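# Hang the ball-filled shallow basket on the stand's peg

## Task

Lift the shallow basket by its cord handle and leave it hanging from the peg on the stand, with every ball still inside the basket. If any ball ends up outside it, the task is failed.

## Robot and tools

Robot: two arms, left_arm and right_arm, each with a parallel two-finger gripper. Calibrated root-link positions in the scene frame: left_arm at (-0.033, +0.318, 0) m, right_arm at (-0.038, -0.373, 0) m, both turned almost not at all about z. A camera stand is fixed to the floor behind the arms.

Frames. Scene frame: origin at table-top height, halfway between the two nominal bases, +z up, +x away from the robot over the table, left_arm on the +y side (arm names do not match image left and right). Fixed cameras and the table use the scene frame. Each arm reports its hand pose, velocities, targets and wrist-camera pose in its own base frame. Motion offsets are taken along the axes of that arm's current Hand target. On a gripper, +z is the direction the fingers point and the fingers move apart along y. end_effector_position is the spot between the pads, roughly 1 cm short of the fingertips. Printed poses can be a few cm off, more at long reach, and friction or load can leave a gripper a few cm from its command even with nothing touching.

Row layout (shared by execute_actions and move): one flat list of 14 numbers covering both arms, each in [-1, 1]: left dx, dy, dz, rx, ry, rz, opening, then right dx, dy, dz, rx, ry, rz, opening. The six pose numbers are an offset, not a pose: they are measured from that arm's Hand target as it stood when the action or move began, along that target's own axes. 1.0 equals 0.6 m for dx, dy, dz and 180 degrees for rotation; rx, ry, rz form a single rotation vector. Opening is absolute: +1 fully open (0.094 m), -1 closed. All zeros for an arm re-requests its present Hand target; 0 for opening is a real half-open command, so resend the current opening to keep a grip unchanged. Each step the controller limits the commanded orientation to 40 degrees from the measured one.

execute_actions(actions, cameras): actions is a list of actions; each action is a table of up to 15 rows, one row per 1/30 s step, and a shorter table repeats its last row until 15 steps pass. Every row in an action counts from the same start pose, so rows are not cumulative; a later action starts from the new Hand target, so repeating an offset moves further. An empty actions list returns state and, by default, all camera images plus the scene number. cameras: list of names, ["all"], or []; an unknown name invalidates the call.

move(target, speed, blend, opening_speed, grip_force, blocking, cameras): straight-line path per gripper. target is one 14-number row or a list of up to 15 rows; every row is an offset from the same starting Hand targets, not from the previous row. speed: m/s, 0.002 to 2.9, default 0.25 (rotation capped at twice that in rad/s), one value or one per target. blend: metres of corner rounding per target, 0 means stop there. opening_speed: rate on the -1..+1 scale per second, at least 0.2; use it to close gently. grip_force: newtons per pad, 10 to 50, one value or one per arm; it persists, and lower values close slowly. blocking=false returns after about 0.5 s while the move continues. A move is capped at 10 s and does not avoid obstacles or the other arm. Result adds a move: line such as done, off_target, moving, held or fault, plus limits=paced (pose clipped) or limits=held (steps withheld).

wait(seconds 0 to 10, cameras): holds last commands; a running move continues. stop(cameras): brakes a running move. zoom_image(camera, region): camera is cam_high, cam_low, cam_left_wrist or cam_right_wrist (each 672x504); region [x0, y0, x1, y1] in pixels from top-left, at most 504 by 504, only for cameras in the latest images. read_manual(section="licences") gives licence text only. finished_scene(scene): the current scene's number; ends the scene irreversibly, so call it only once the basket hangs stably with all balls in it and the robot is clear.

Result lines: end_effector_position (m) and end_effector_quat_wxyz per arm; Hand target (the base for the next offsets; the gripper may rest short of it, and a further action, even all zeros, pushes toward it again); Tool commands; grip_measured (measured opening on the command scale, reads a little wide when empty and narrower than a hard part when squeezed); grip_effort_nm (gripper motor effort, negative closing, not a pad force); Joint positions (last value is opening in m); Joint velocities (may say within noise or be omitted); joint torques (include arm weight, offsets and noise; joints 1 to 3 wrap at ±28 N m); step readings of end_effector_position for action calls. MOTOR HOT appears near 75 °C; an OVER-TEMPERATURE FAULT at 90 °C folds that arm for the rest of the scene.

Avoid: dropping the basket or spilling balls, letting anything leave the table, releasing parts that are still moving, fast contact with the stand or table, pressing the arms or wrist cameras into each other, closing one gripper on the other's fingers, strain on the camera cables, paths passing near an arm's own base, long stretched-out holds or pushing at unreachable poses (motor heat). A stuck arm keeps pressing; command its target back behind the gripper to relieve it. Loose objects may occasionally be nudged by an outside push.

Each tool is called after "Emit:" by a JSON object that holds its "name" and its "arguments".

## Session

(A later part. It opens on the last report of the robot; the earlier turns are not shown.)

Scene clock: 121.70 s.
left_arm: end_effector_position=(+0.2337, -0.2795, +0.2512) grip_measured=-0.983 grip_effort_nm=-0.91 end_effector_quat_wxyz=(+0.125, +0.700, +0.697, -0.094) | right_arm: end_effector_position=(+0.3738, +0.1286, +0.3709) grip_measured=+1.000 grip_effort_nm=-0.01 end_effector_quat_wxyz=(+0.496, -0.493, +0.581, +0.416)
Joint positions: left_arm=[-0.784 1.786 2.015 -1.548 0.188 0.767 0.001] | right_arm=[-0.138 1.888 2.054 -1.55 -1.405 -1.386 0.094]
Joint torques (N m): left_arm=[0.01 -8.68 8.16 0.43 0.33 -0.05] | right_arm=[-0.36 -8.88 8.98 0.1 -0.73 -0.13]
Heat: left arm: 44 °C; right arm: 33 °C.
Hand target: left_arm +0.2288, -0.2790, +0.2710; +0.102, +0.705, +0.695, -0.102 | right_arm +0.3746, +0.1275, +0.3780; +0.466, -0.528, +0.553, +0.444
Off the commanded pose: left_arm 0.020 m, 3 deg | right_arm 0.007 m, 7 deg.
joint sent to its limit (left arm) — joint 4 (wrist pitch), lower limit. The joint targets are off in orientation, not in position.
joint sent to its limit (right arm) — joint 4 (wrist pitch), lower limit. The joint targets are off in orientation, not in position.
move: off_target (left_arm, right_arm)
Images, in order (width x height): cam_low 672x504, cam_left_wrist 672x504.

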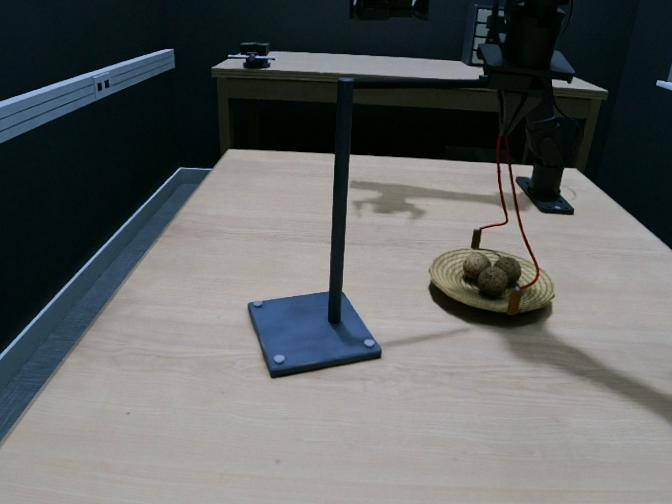

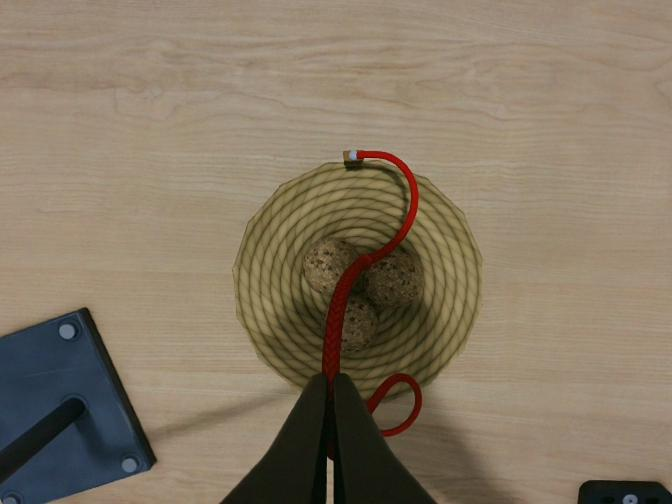

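Emit:
{"name": "move", "arguments": {"target": [-0.039,-0.033,-0.041,0,-0.08,0,-1,0,0,0,0,0,0,1], "cameras": ["cam_low","cam_left_wrist","cam_right_wrist"], "speed": 0.06}}

Emit:
{"name": "zoom_image", "arguments": {"camera": "cam_low", "region": [400, 80, 600, 340]}}

Scene clock: 132.00 s.
left_arm: end_effector_position=(+0.2087, -0.2916, +0.2774) grip_measured=-0.983 grip_effort_nm=-0.91 end_effector_quat_wxyz=(+0.148, +0.690, +0.686, -0.179) | right_arm: end_effector_position=(+0.3738, +0.1286, +0.3709) grip_measured=+1.000 grip_effort_nm=-0.01 end_effector_quat_wxyz=(+0.496, -0.493, +0.581, +0.416)
Joint positions: left_arm=[-0.775 1.732 2.015 -1.546 0.36 0.745 0.001] | right_arm=[-0.138 1.888 2.054 -1.55 -1.405 -1.386 0.094]
Joint torques (N m): left_arm=[0.55 -8.38 8.43 0.81 0.45 -0.04] | right_arm=[-0.06 -8.62 9.03 0.08 -0.69 -0.19]
Heat: left arm: 43 °C; right arm: 33 °C.
Hand target: left_arm +0.2086, -0.2941, +0.3011; +0.188, +0.687, +0.676, -0.189 | right_arm +0.3746, +0.1275, +0.3780; +0.466, -0.528, +0.553, +0.444
Off the commanded pose: left_arm 0.024 m, 5 deg | right_arm 0.007 m, 7 deg.
joint sent to its limit (right arm) — joint 4 (wrist pitch), lower limit. The joint targets are off in orientation, not in position.
move: off_target (left_arm, right_arm)
Images, in order (width x height): cam_low 672x504, cam_left_wrist 672x504, cam_right_wrist 672x504.

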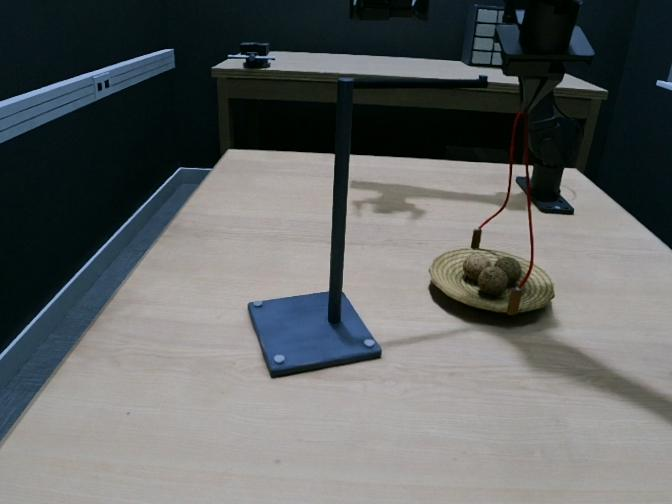

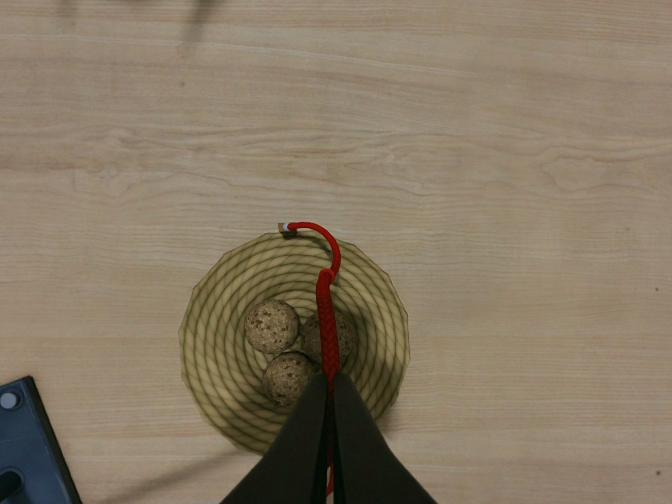

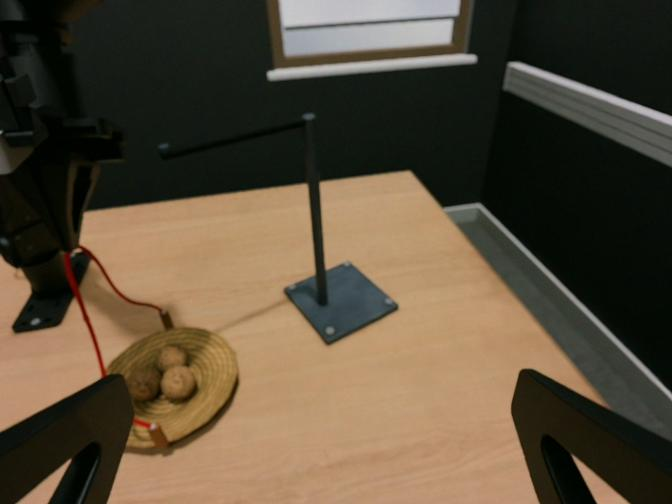

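Scaled by 1.938.

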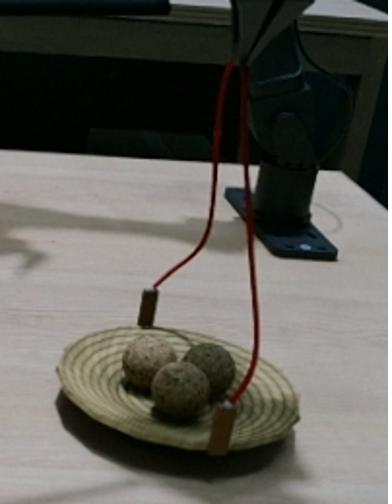

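Emit:
{"name": "move", "arguments": {"target": [-0.022,-0.005,-0.053,0,-0.08,0,-1,0,0,0,0,0,0,1], "cameras": ["cam_low","cam_left_wrist","cam_right_wrist"], "speed": 0.06}}

Emit:
{"name": "zoom_image", "arguments": {"camera": "cam_low", "region": [400, 60, 600, 340]}}

Scene clock: 142.77 s.
left_arm: end_effector_position=(+0.2101, -0.2867, +0.3149) grip_measured=-0.984 grip_effort_nm=-0.88 end_effector_quat_wxyz=(+0.236, +0.656, +0.668, -0.259) | right_arm: end_effector_position=(+0.3738, +0.1286, +0.3709) grip_measured=+1.000 grip_effort_nm=-0.01 end_effector_quat_wxyz=(+0.496, -0.493, +0.581, +0.416)
Joint positions: left_arm=[-0.669 1.591 1.896 -1.402 0.559 0.746 0.001] | right_arm=[-0.138 1.888 2.054 -1.55 -1.405 -1.386 0.094]
Joint torques (N m): left_arm=[0.53 -7.73 5.81 1.18 0.78 0.04] | right_arm=[-0.36 -8.62 8.91 0.15 -0.75 -0.13]
Heat: left arm: 43 °C; right arm: 33 °C.
Hand target: left_arm +0.2057, -0.2890, +0.3352; +0.272, +0.657, +0.647, -0.274 | right_arm +0.3746, +0.1275, +0.3780; +0.466, -0.528, +0.553, +0.444
Off the commanded pose: left_arm 0.021 m, 5 deg | right_arm 0.007 m, 7 deg.
joint sent to its limit (right arm) — joint 4 (wrist pitch), lower limit. The joint targets are off in orientation, not in position.
move: off_target (left_arm, right_arm)
Images, in order (width x height): cam_low 672x504, cam_left_wrist 672x504, cam_right_wrist 672x504.

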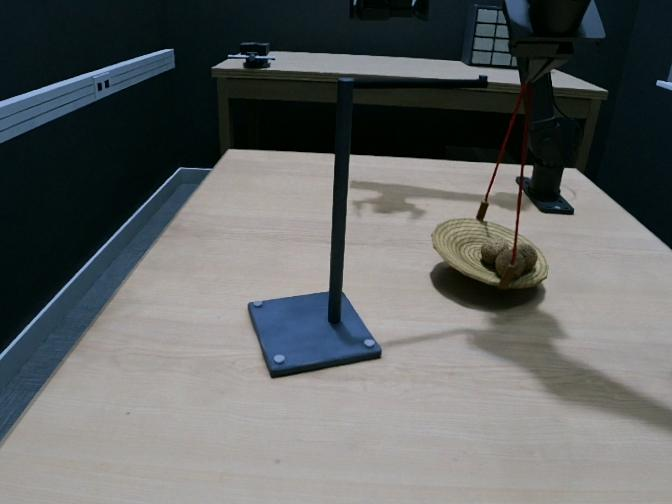

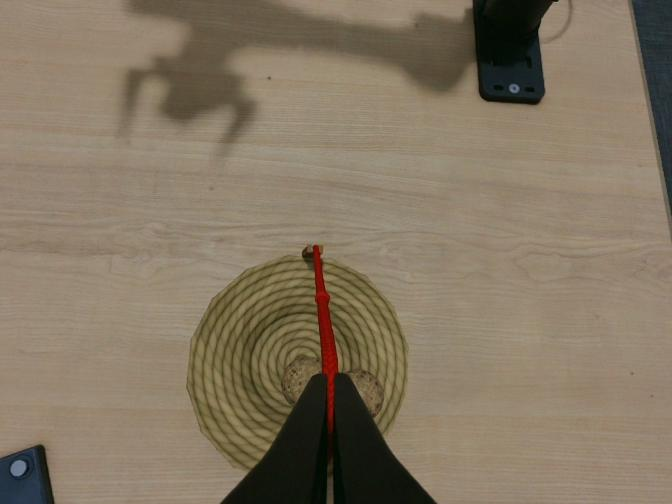

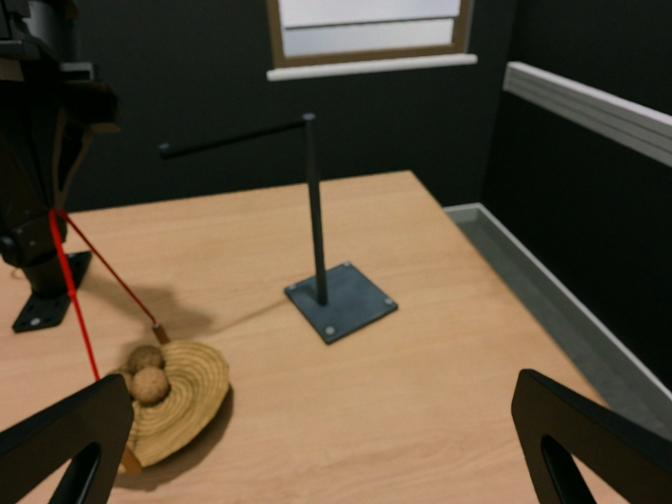

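Scaled by 1.800.

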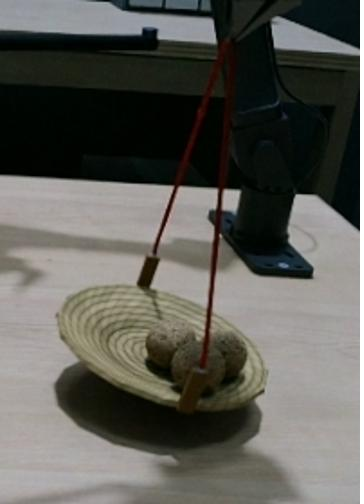

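Emit:
{"name": "move", "arguments": {"target": [0.026,0.02,0.043,0,0,0,-1,0,0,0,0,0,0,1], "cameras": ["all"], "speed": 0.06}}

Emit:
{"name": "zoom_image", "arguments": {"camera": "cam_low", "region": [400, 60, 600, 340]}}

Scene clock: 147.03 s.
left_arm: end_effector_position=(+0.2213, -0.2969, +0.2899) grip_measured=-0.984 grip_effort_nm=-0.88 end_effector_quat_wxyz=(+0.244, +0.656, +0.663, -0.265) | right_arm: end_effector_position=(+0.3738, +0.1286, +0.3709) grip_measured=+1.000 grip_effort_nm=-0.01 end_effector_quat_wxyz=(+0.496, -0.493, +0.581, +0.416)
Joint positions: left_arm=[-0.665 1.58 1.759 -1.258 0.575 0.747 0.001] | right_arm=[-0.138 1.888 2.054 -1.55 -1.405 -1.386 0.094]
Joint torques (N m): left_arm=[0.58 -7.8 5.78 1.09 0.64 0.07] | right_arm=[-0.27 -8.9 9.07 0.12 -0.69 -0.16]
Heat: left arm: 42 °C; right arm: 33 °C.
Hand target: left_arm +0.2176, -0.2966, +0.3061; +0.272, +0.657, +0.647, -0.274 | right_arm +0.3746, +0.1275, +0.3780; +0.466, -0.528, +0.553, +0.444
Off the commanded pose: left_arm 0.017 m, 4 deg | right_arm 0.007 m, 7 deg.
joint sent to its limit (right arm) — joint 4 (wrist pitch), lower limit. The joint targets are off in orientation, not in position.
move: off_target (left_arm, right_arm)

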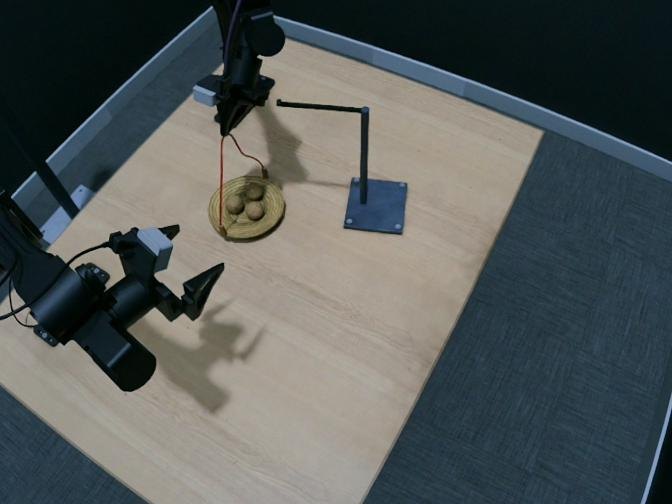

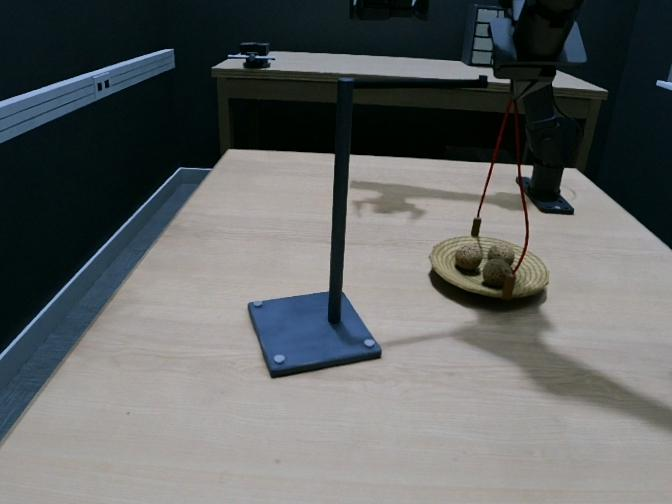

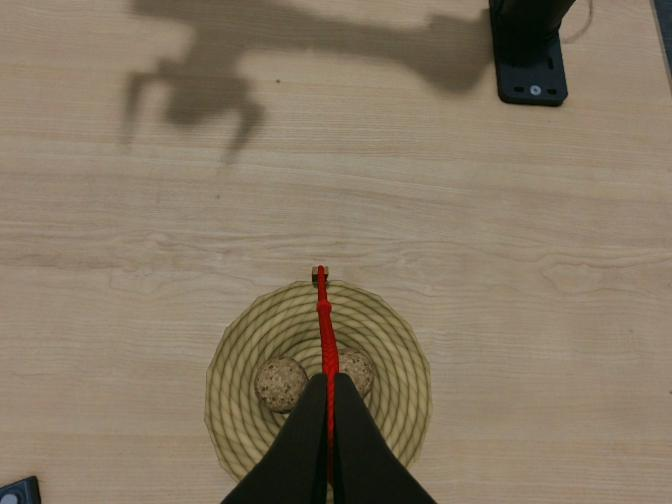

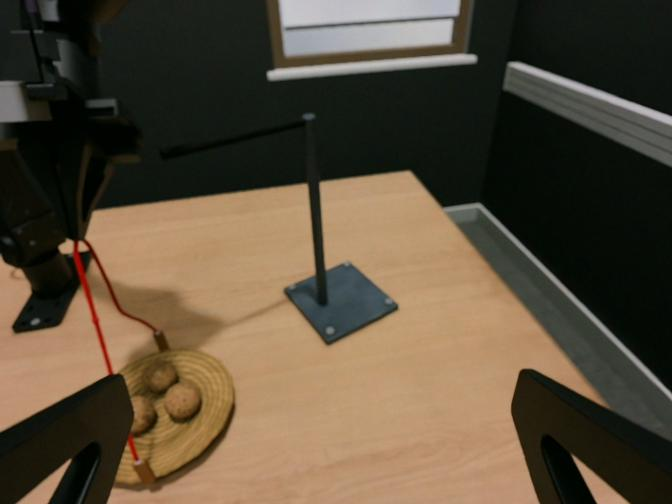

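Scaled by 1.800.

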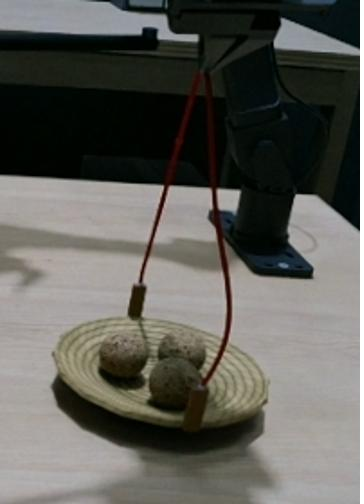

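Emit:
{"name": "move", "arguments": {"target": [-0.049,0.017,-0.057,0,-0.02,0,-1,0,0,0,0,0,0,1], "cameras": ["all"], "speed": 0.05}}

Emit:
{"name": "zoom_image", "arguments": {"camera": "cam_low", "region": [400, 50, 600, 340]}}

Scene clock: 158.23 s.
left_arm: end_effector_position=(+0.2292, -0.2882, +0.3349) grip_measured=-0.984 grip_effort_nm=-0.88 end_effector_quat_wxyz=(+0.272, +0.645, +0.657, -0.279) | right_arm: end_effector_position=(+0.3738, +0.1286, +0.3709) grip_measured=+1.000 grip_effort_nm=-0.01 end_effector_quat_wxyz=(+0.496, -0.493, +0.581, +0.416)
Joint positions: left_arm=[-0.608 1.622 1.965 -1.385 0.632 0.768 0.001] | right_arm=[-0.138 1.888 2.054 -1.55 -1.405 -1.386 0.094]
Joint torques (N m): left_arm=[0.44 -4.96 8.98 0.97 0.85 0.09] | right_arm=[-0.1 -8.81 9.11 0.12 -0.68 -0.12]
Heat: left arm: 43 °C; right arm: 33 °C.
Hand target: left_arm +0.2278, -0.2931, +0.3510; +0.292, +0.648, +0.638, -0.294 | right_arm +0.3746, +0.1275, +0.3780; +0.466, -0.528, +0.553, +0.444
Off the commanded pose: left_arm 0.017 m, 4 deg | right_arm 0.007 m, 7 deg.
joint sent to its limit (right arm) — joint 4 (wrist pitch), lower limit. The joint targets are off in orientation, not in position.
move: off_target (left_arm, right_arm)

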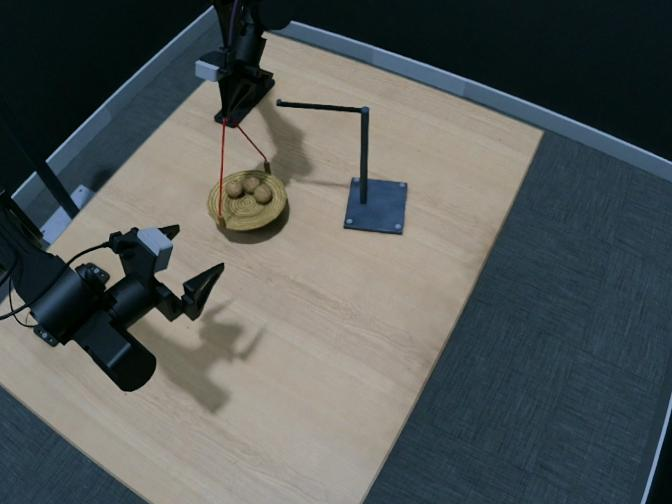

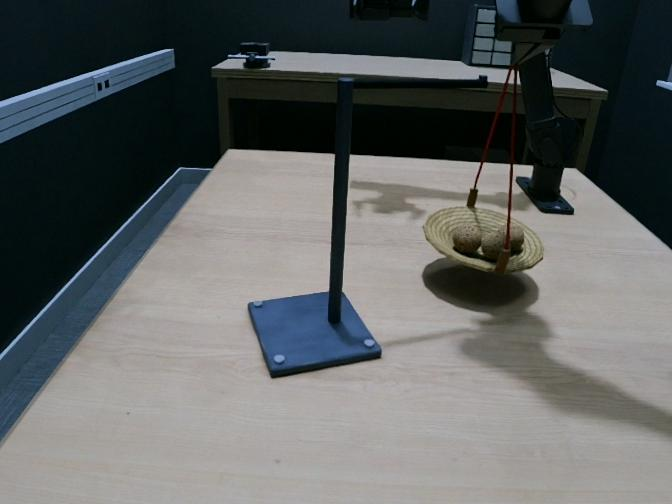

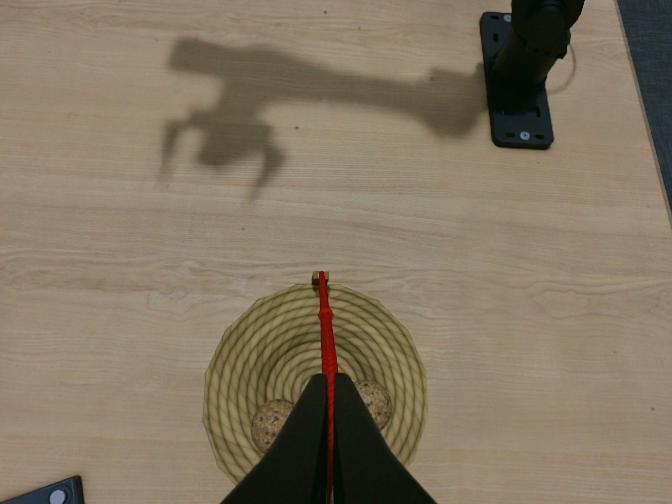

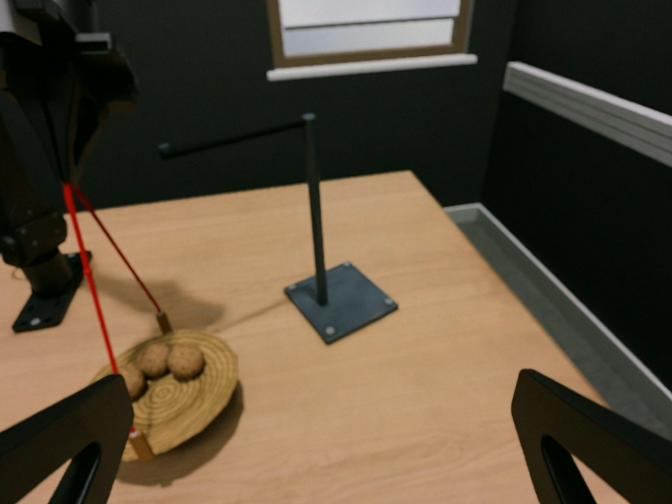

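Scaled by 1.738.

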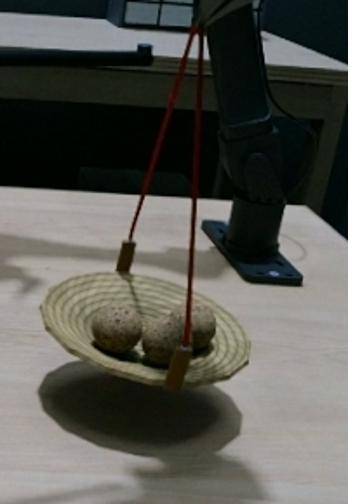

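Emit:
{"name": "move", "arguments": {"target": [0.018,-0.0245,-0.097,-0.130,0,-0.113,-1,0,0,0,0,0,0,1], "cameras": ["all"], "speed": 0.05}}

Emit:
{"name": "zoom_image", "arguments": {"camera": "cam_low", "region": [400, 30, 600, 340]}}

Scene clock: 174.73 s.
left_arm: end_effector_position=(+0.2151, -0.2402, +0.3638) grip_measured=-0.984 grip_effort_nm=-0.88 end_effector_quat_wxyz=(+0.327, +0.456, +0.804, -0.198) | right_arm: end_effector_position=(+0.3738, +0.1286, +0.3709) grip_measured=+1.000 grip_effort_nm=-0.01 end_effector_quat_wxyz=(+0.496, -0.493, +0.581, +0.416)
Joint positions: left_arm=[-0.707 1.351 1.831 -1.298 0.247 0.228 0.001] | right_arm=[-0.138 1.888 2.054 -1.55 -1.405 -1.386 0.094]
Joint torques (N m): left_arm=[-0.59 -5.01 5.72 1.66 0.15 -0.07] | right_arm=[-0.18 -8.94 9.09 0.08 -0.7 -0.11]
Heat: left arm: 43 °C; right arm: 33 °C.
Hand target: left_arm +0.2137, -0.2419, +0.3810; +0.360, +0.454, +0.788, -0.206 | right_arm +0.3746, +0.1275, +0.3780; +0.466, -0.528, +0.553, +0.444
Off the commanded pose: left_arm 0.017 m, 4 deg | right_arm 0.007 m, 7 deg.
joint sent to its limit (right arm) — joint 4 (wrist pitch), lower limit. The joint targets are off in orientation, not in position.
move: off_target (left_arm, right_arm)

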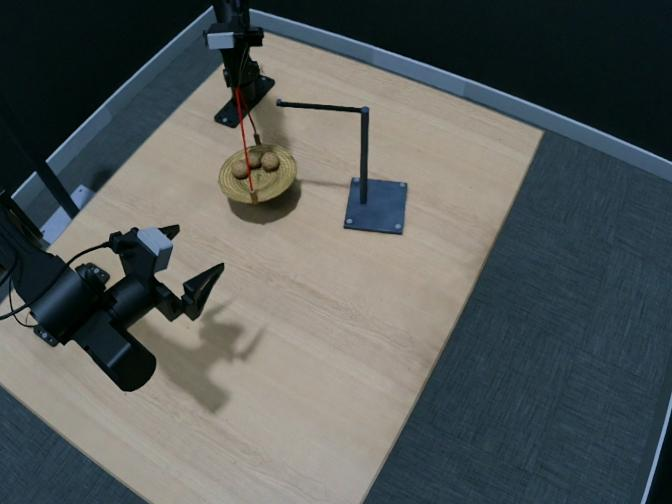

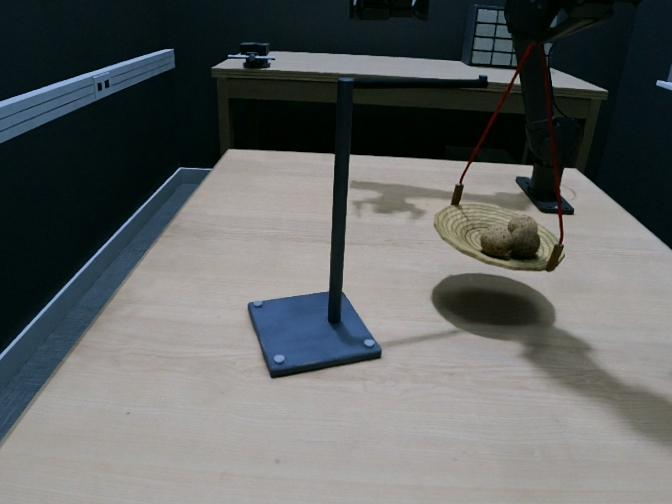

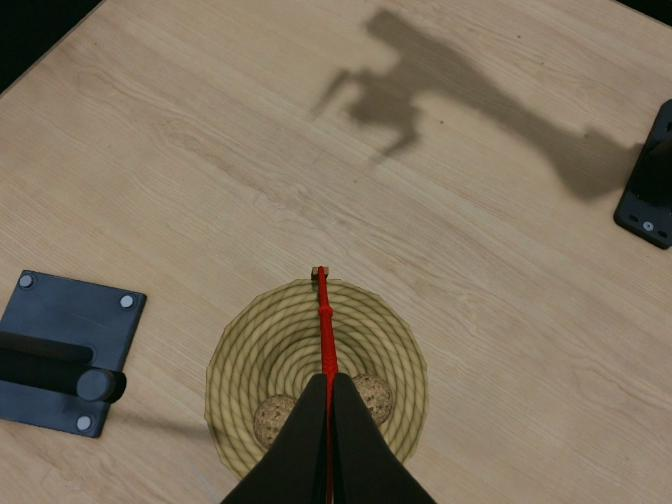

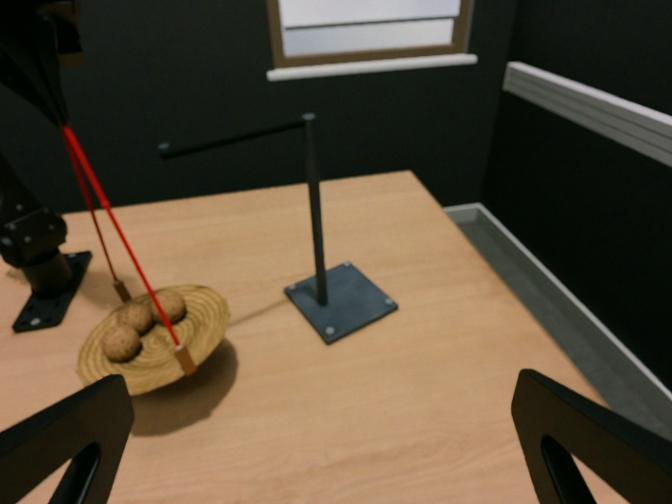

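Scaled by 1.626.

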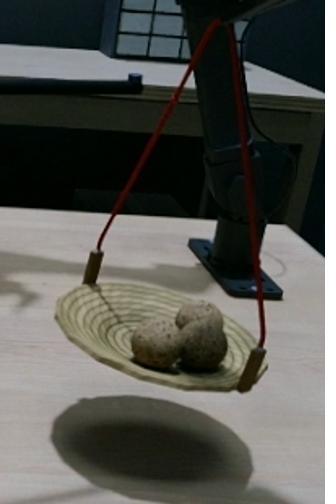

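Emit:
{"name": "move", "arguments": {"target": [-0.012,0.085,-0.006,0,0,0,-1,0,0,0,0,0,0,1], "cameras": ["all"], "speed": 0.05}}

Emit:
{"name": "zoom_image", "arguments": {"camera": "cam_right_wrist", "region": [0, 0, 340, 400]}}

Emit:
{"name": "zoom_image", "arguments": {"camera": "cam_high", "region": [200, 20, 400, 220]}}

Scene clock: 196.03 s.
left_arm: end_effector_position=(+0.2582, -0.2138, +0.3721) grip_measured=-0.984 grip_effort_nm=-0.88 end_effector_quat_wxyz=(+0.336, +0.449, +0.805, -0.196) | right_arm: end_effector_position=(+0.3738, +0.1286, +0.3709) grip_measured=+1.000 grip_effort_nm=-0.01 end_effector_quat_wxyz=(+0.496, -0.493, +0.581, +0.416)
Joint positions: left_arm=[-0.495 1.44 1.94 -1.349 0.378 0.378 0.001] | right_arm=[-0.138 1.888 2.054 -1.55 -1.405 -1.386 0.094]
Joint torques (N m): left_arm=[0.43 -3.44 8.64 1.37 0.5 0.07] | right_arm=[-0.03 -8.94 8.76 0.11 -0.71 -0.13]
Heat: left arm: 42 °C; right arm: 33 °C.
Hand target: left_arm +0.2588, -0.2180, +0.3889; +0.360, +0.454, +0.788, -0.206 | right_arm +0.3746, +0.1275, +0.3780; +0.466, -0.528, +0.553, +0.444
Off the commanded pose: left_arm 0.017 m, 4 deg | right_arm 0.007 m, 7 deg.
joint sent to its limit (right arm) — joint 4 (wrist pitch), lower limit. The joint targets are off in orientation, not in position.
move: off_target (left_arm, right_arm)

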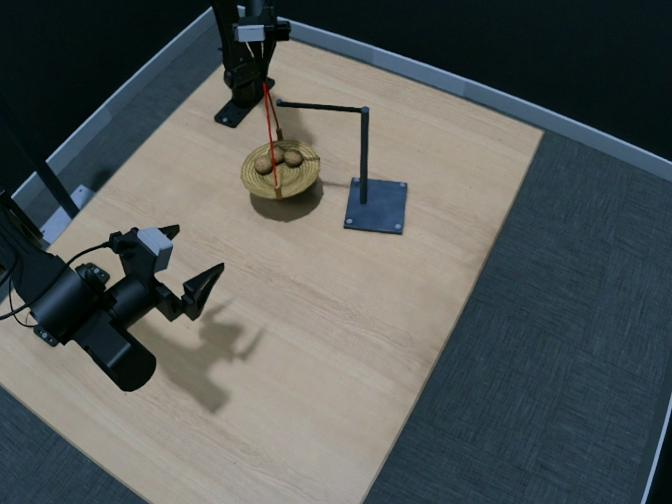

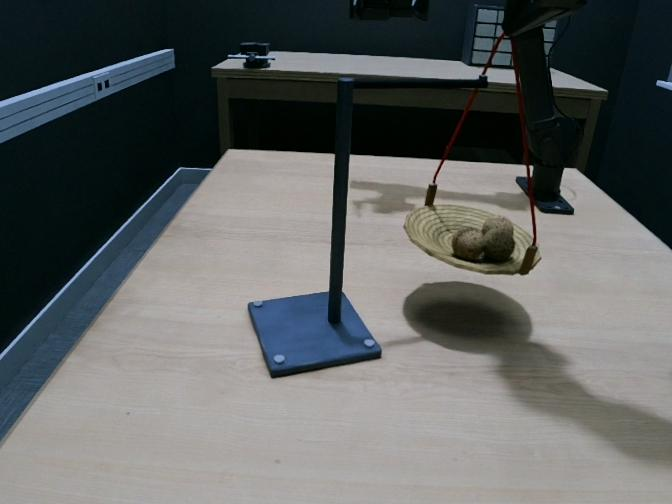

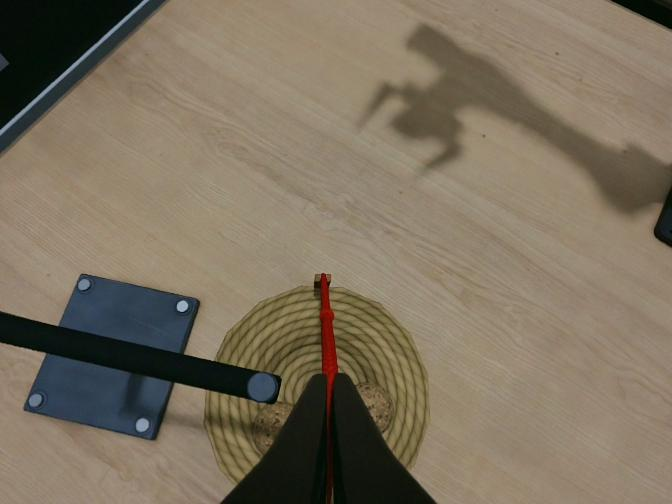

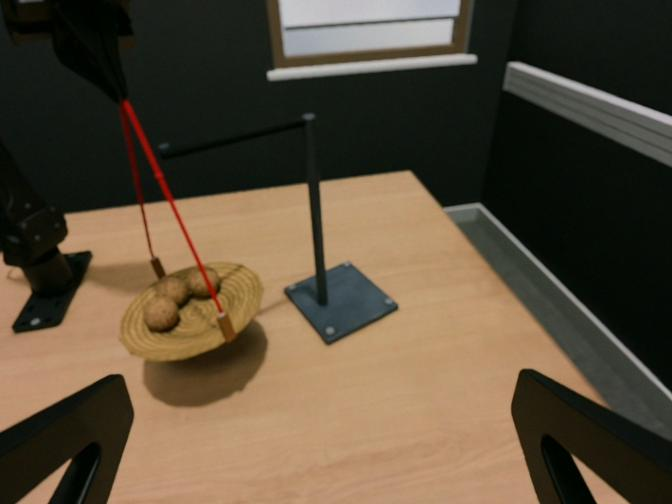

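Scaled by 1.260.

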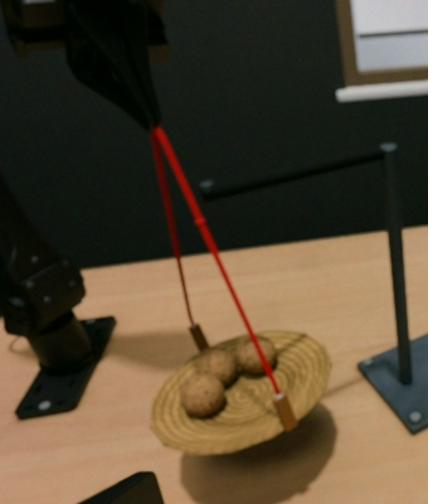

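Scaled by 2.520.

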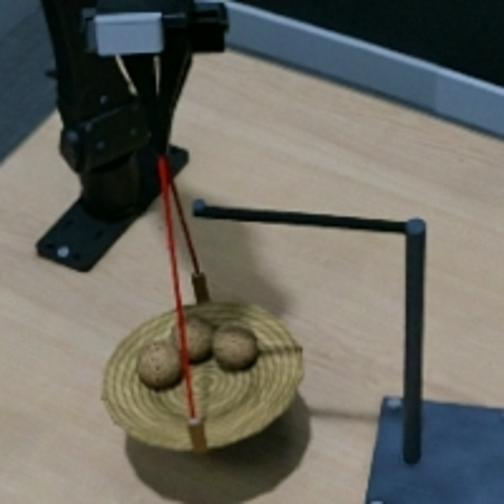

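Emit:
{"name": "move", "arguments": {"target": [-0.0203,0.1458,0.0235,0,0,0,-1,0,0,0,0,0,0,1], "cameras": ["all"], "speed": 0.05}}

Emit:
{"name": "zoom_image", "arguments": {"camera": "cam_right_wrist", "region": [60, 0, 400, 400]}}

Emit:
{"name": "zoom_image", "arguments": {"camera": "cam_low", "region": [320, 0, 560, 300]}}

Scene clock: 206.20 s.
left_arm: end_effector_position=(+0.3436, -0.1860, +0.3742) grip_measured=-0.984 grip_effort_nm=-0.88 end_effector_quat_wxyz=(+0.338, +0.447, +0.805, -0.197) | right_arm: end_effector_position=(+0.3738, +0.1286, +0.3709) grip_measured=+1.000 grip_effort_nm=-0.01 end_effector_quat_wxyz=(+0.496, -0.493, +0.581, +0.416)
Joint positions: left_arm=[-0.266 1.743 2.28 -1.467 0.524 0.571 0.001] | right_arm=[-0.138 1.888 2.054 -1.55 -1.405 -1.386 0.094]
Joint torques (N m): left_arm=[0.43 -5.49 8.16 1.21 0.69 0.1] | right_arm=[-0.1 -8.84 9.03 0.08 -0.73 -0.13]
Heat: left arm: 43 °C; right arm: 33 °C.
Hand target: left_arm +0.3438, -0.1901, +0.3891; +0.360, +0.454, +0.788, -0.206 | right_arm +0.3746, +0.1275, +0.3780; +0.466, -0.528, +0.553, +0.444
Off the commanded pose: left_arm 0.016 m, 3 deg | right_arm 0.007 m, 7 deg.
joint sent to its limit (right arm) — joint 4 (wrist pitch), lower limit. The joint targets are off in orientation, not in position.
move: off_target (left_arm, right_arm)

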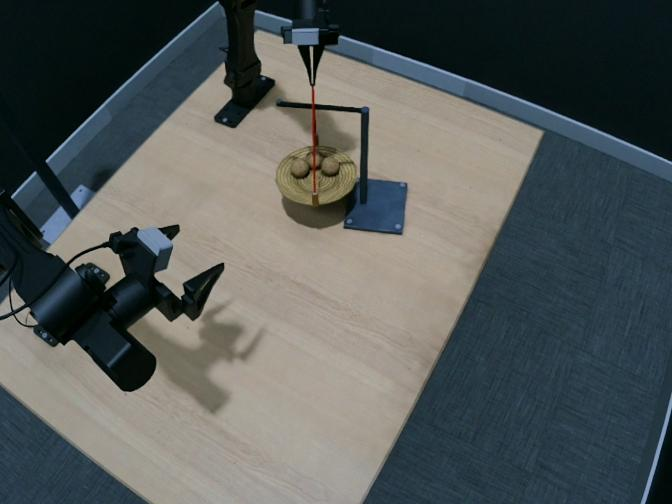

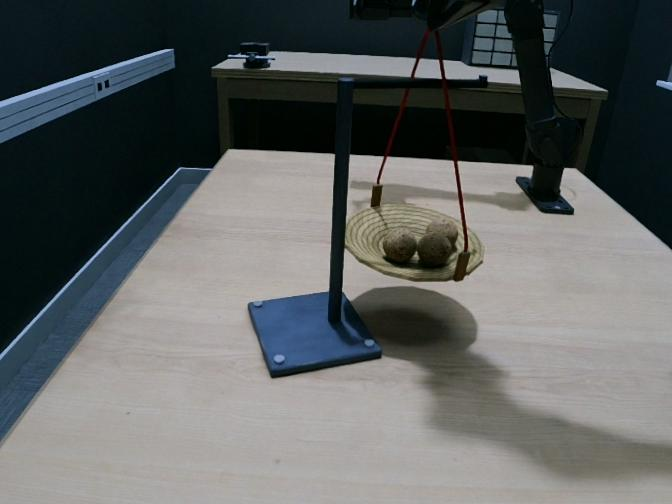

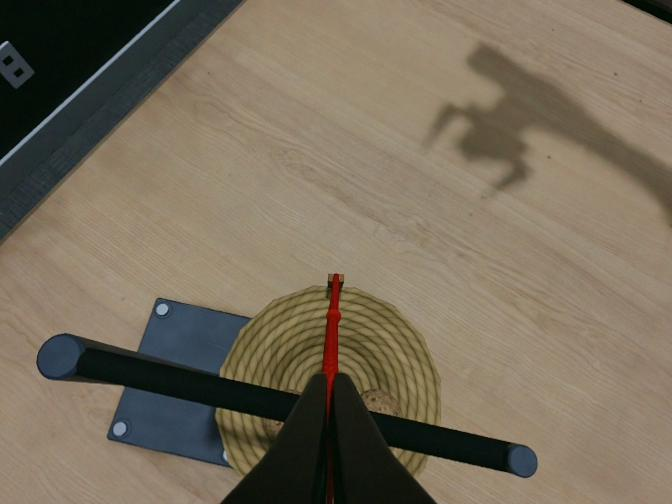

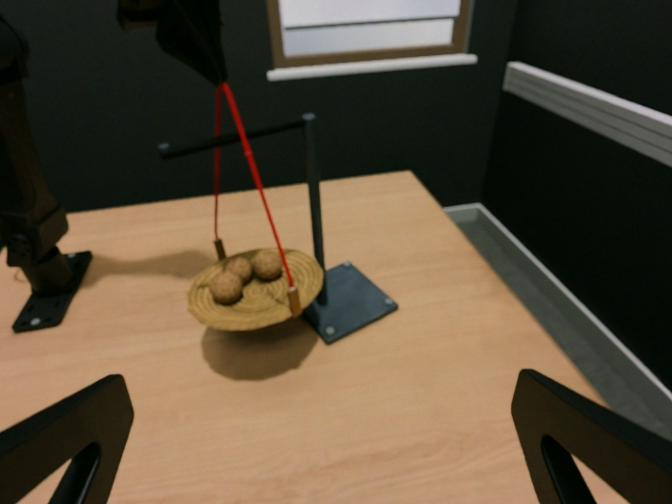

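Scaled by 1.260.

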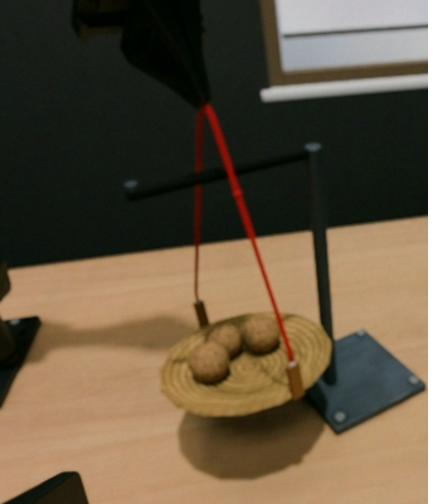

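Scaled by 1.680.

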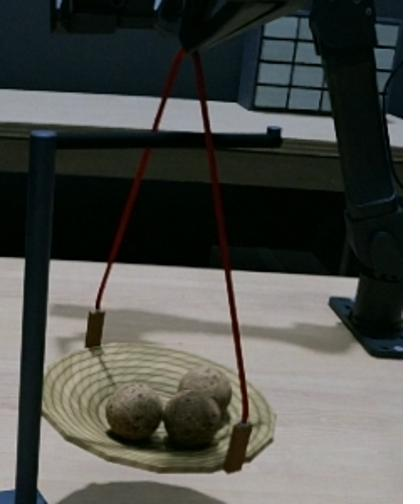

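Emit:
{"name": "move", "arguments": {"target": [0.0592,-0.0207,0.0458,0,0,0,-1,0,0,0,0,0,0,1], "cameras": ["all"], "speed": 0.04}}

Emit:
{"name": "zoom_image", "arguments": {"camera": "cam_right_wrist", "region": [60, 0, 400, 400]}}

Emit:
{"name": "zoom_image", "arguments": {"camera": "cam_low", "region": [320, 0, 560, 300]}}

Scene clock: 211.10 s.
left_arm: end_effector_position=(+0.3332, -0.1878, +0.3264) grip_measured=-0.984 grip_effort_nm=-0.88 end_effector_quat_wxyz=(+0.327, +0.447, +0.808, -0.203) | right_arm: end_effector_position=(+0.3738, +0.1286, +0.3709) grip_measured=+1.000 grip_effort_nm=-0.01 end_effector_quat_wxyz=(+0.496, -0.493, +0.581, +0.416)
Joint positions: left_arm=[-0.277 1.582 1.874 -1.242 0.525 0.562 0.001] | right_arm=[-0.138 1.888 2.054 -1.55 -1.405 -1.386 0.094]
Joint torques (N m): left_arm=[-0.81 -7.27 5.75 1.51 0.51 -0.05] | right_arm=[-0.16 -8.7 8.81 0.09 -0.64 -0.16]
Heat: left arm: 43 °C; right arm: 33 °C.
Hand target: left_arm +0.3318, -0.1942, +0.3444; +0.361, +0.454, +0.788, -0.206 | right_arm +0.3746, +0.1275, +0.3780; +0.466, -0.528, +0.553, +0.444
Off the commanded pose: left_arm 0.019 m, 5 deg | right_arm 0.007 m, 7 deg.
joint sent to its limit (right arm) — joint 4 (wrist pitch), lower limit. The joint targets are off in orientation, not in position.
move: off_target (left_arm, right_arm)

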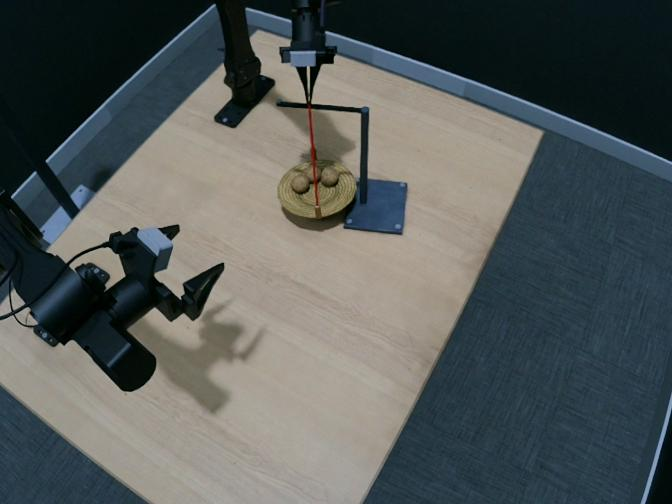

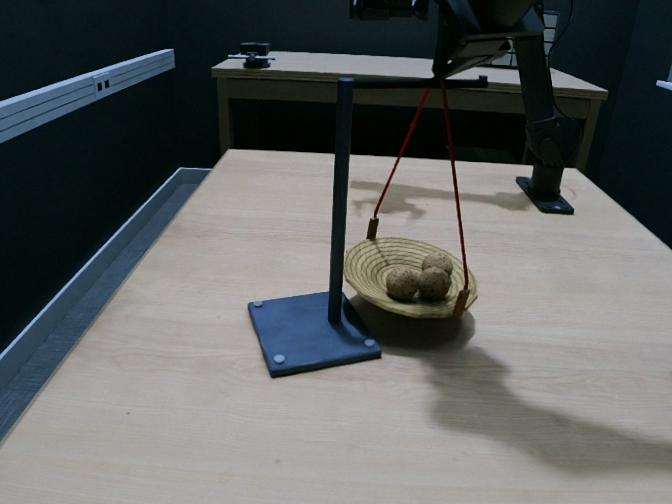

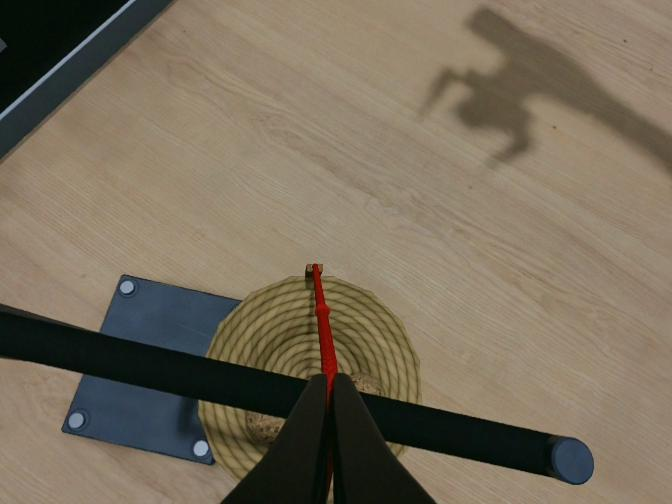

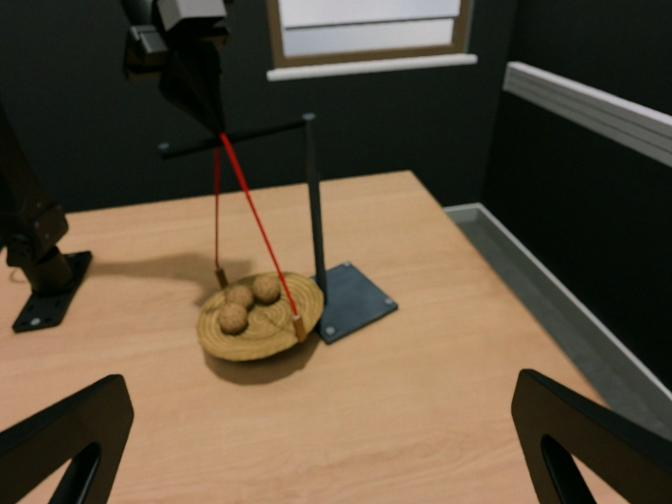

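Scaled by 1.260.

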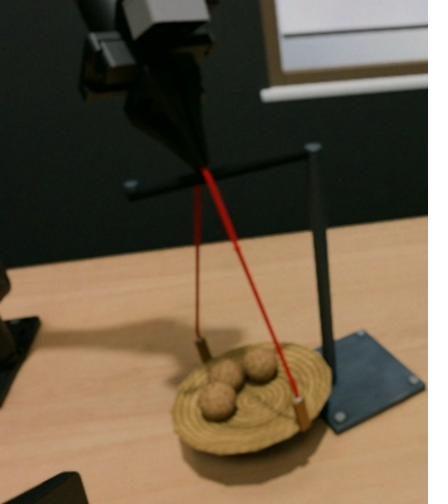

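Scaled by 1.680.

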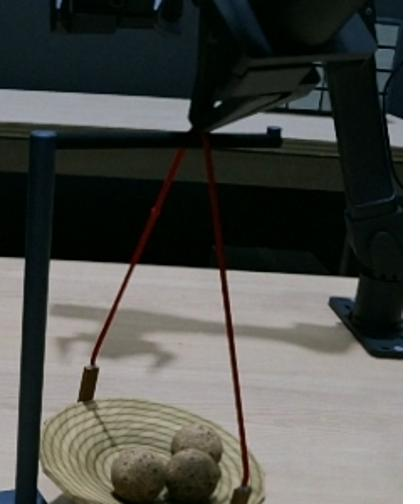

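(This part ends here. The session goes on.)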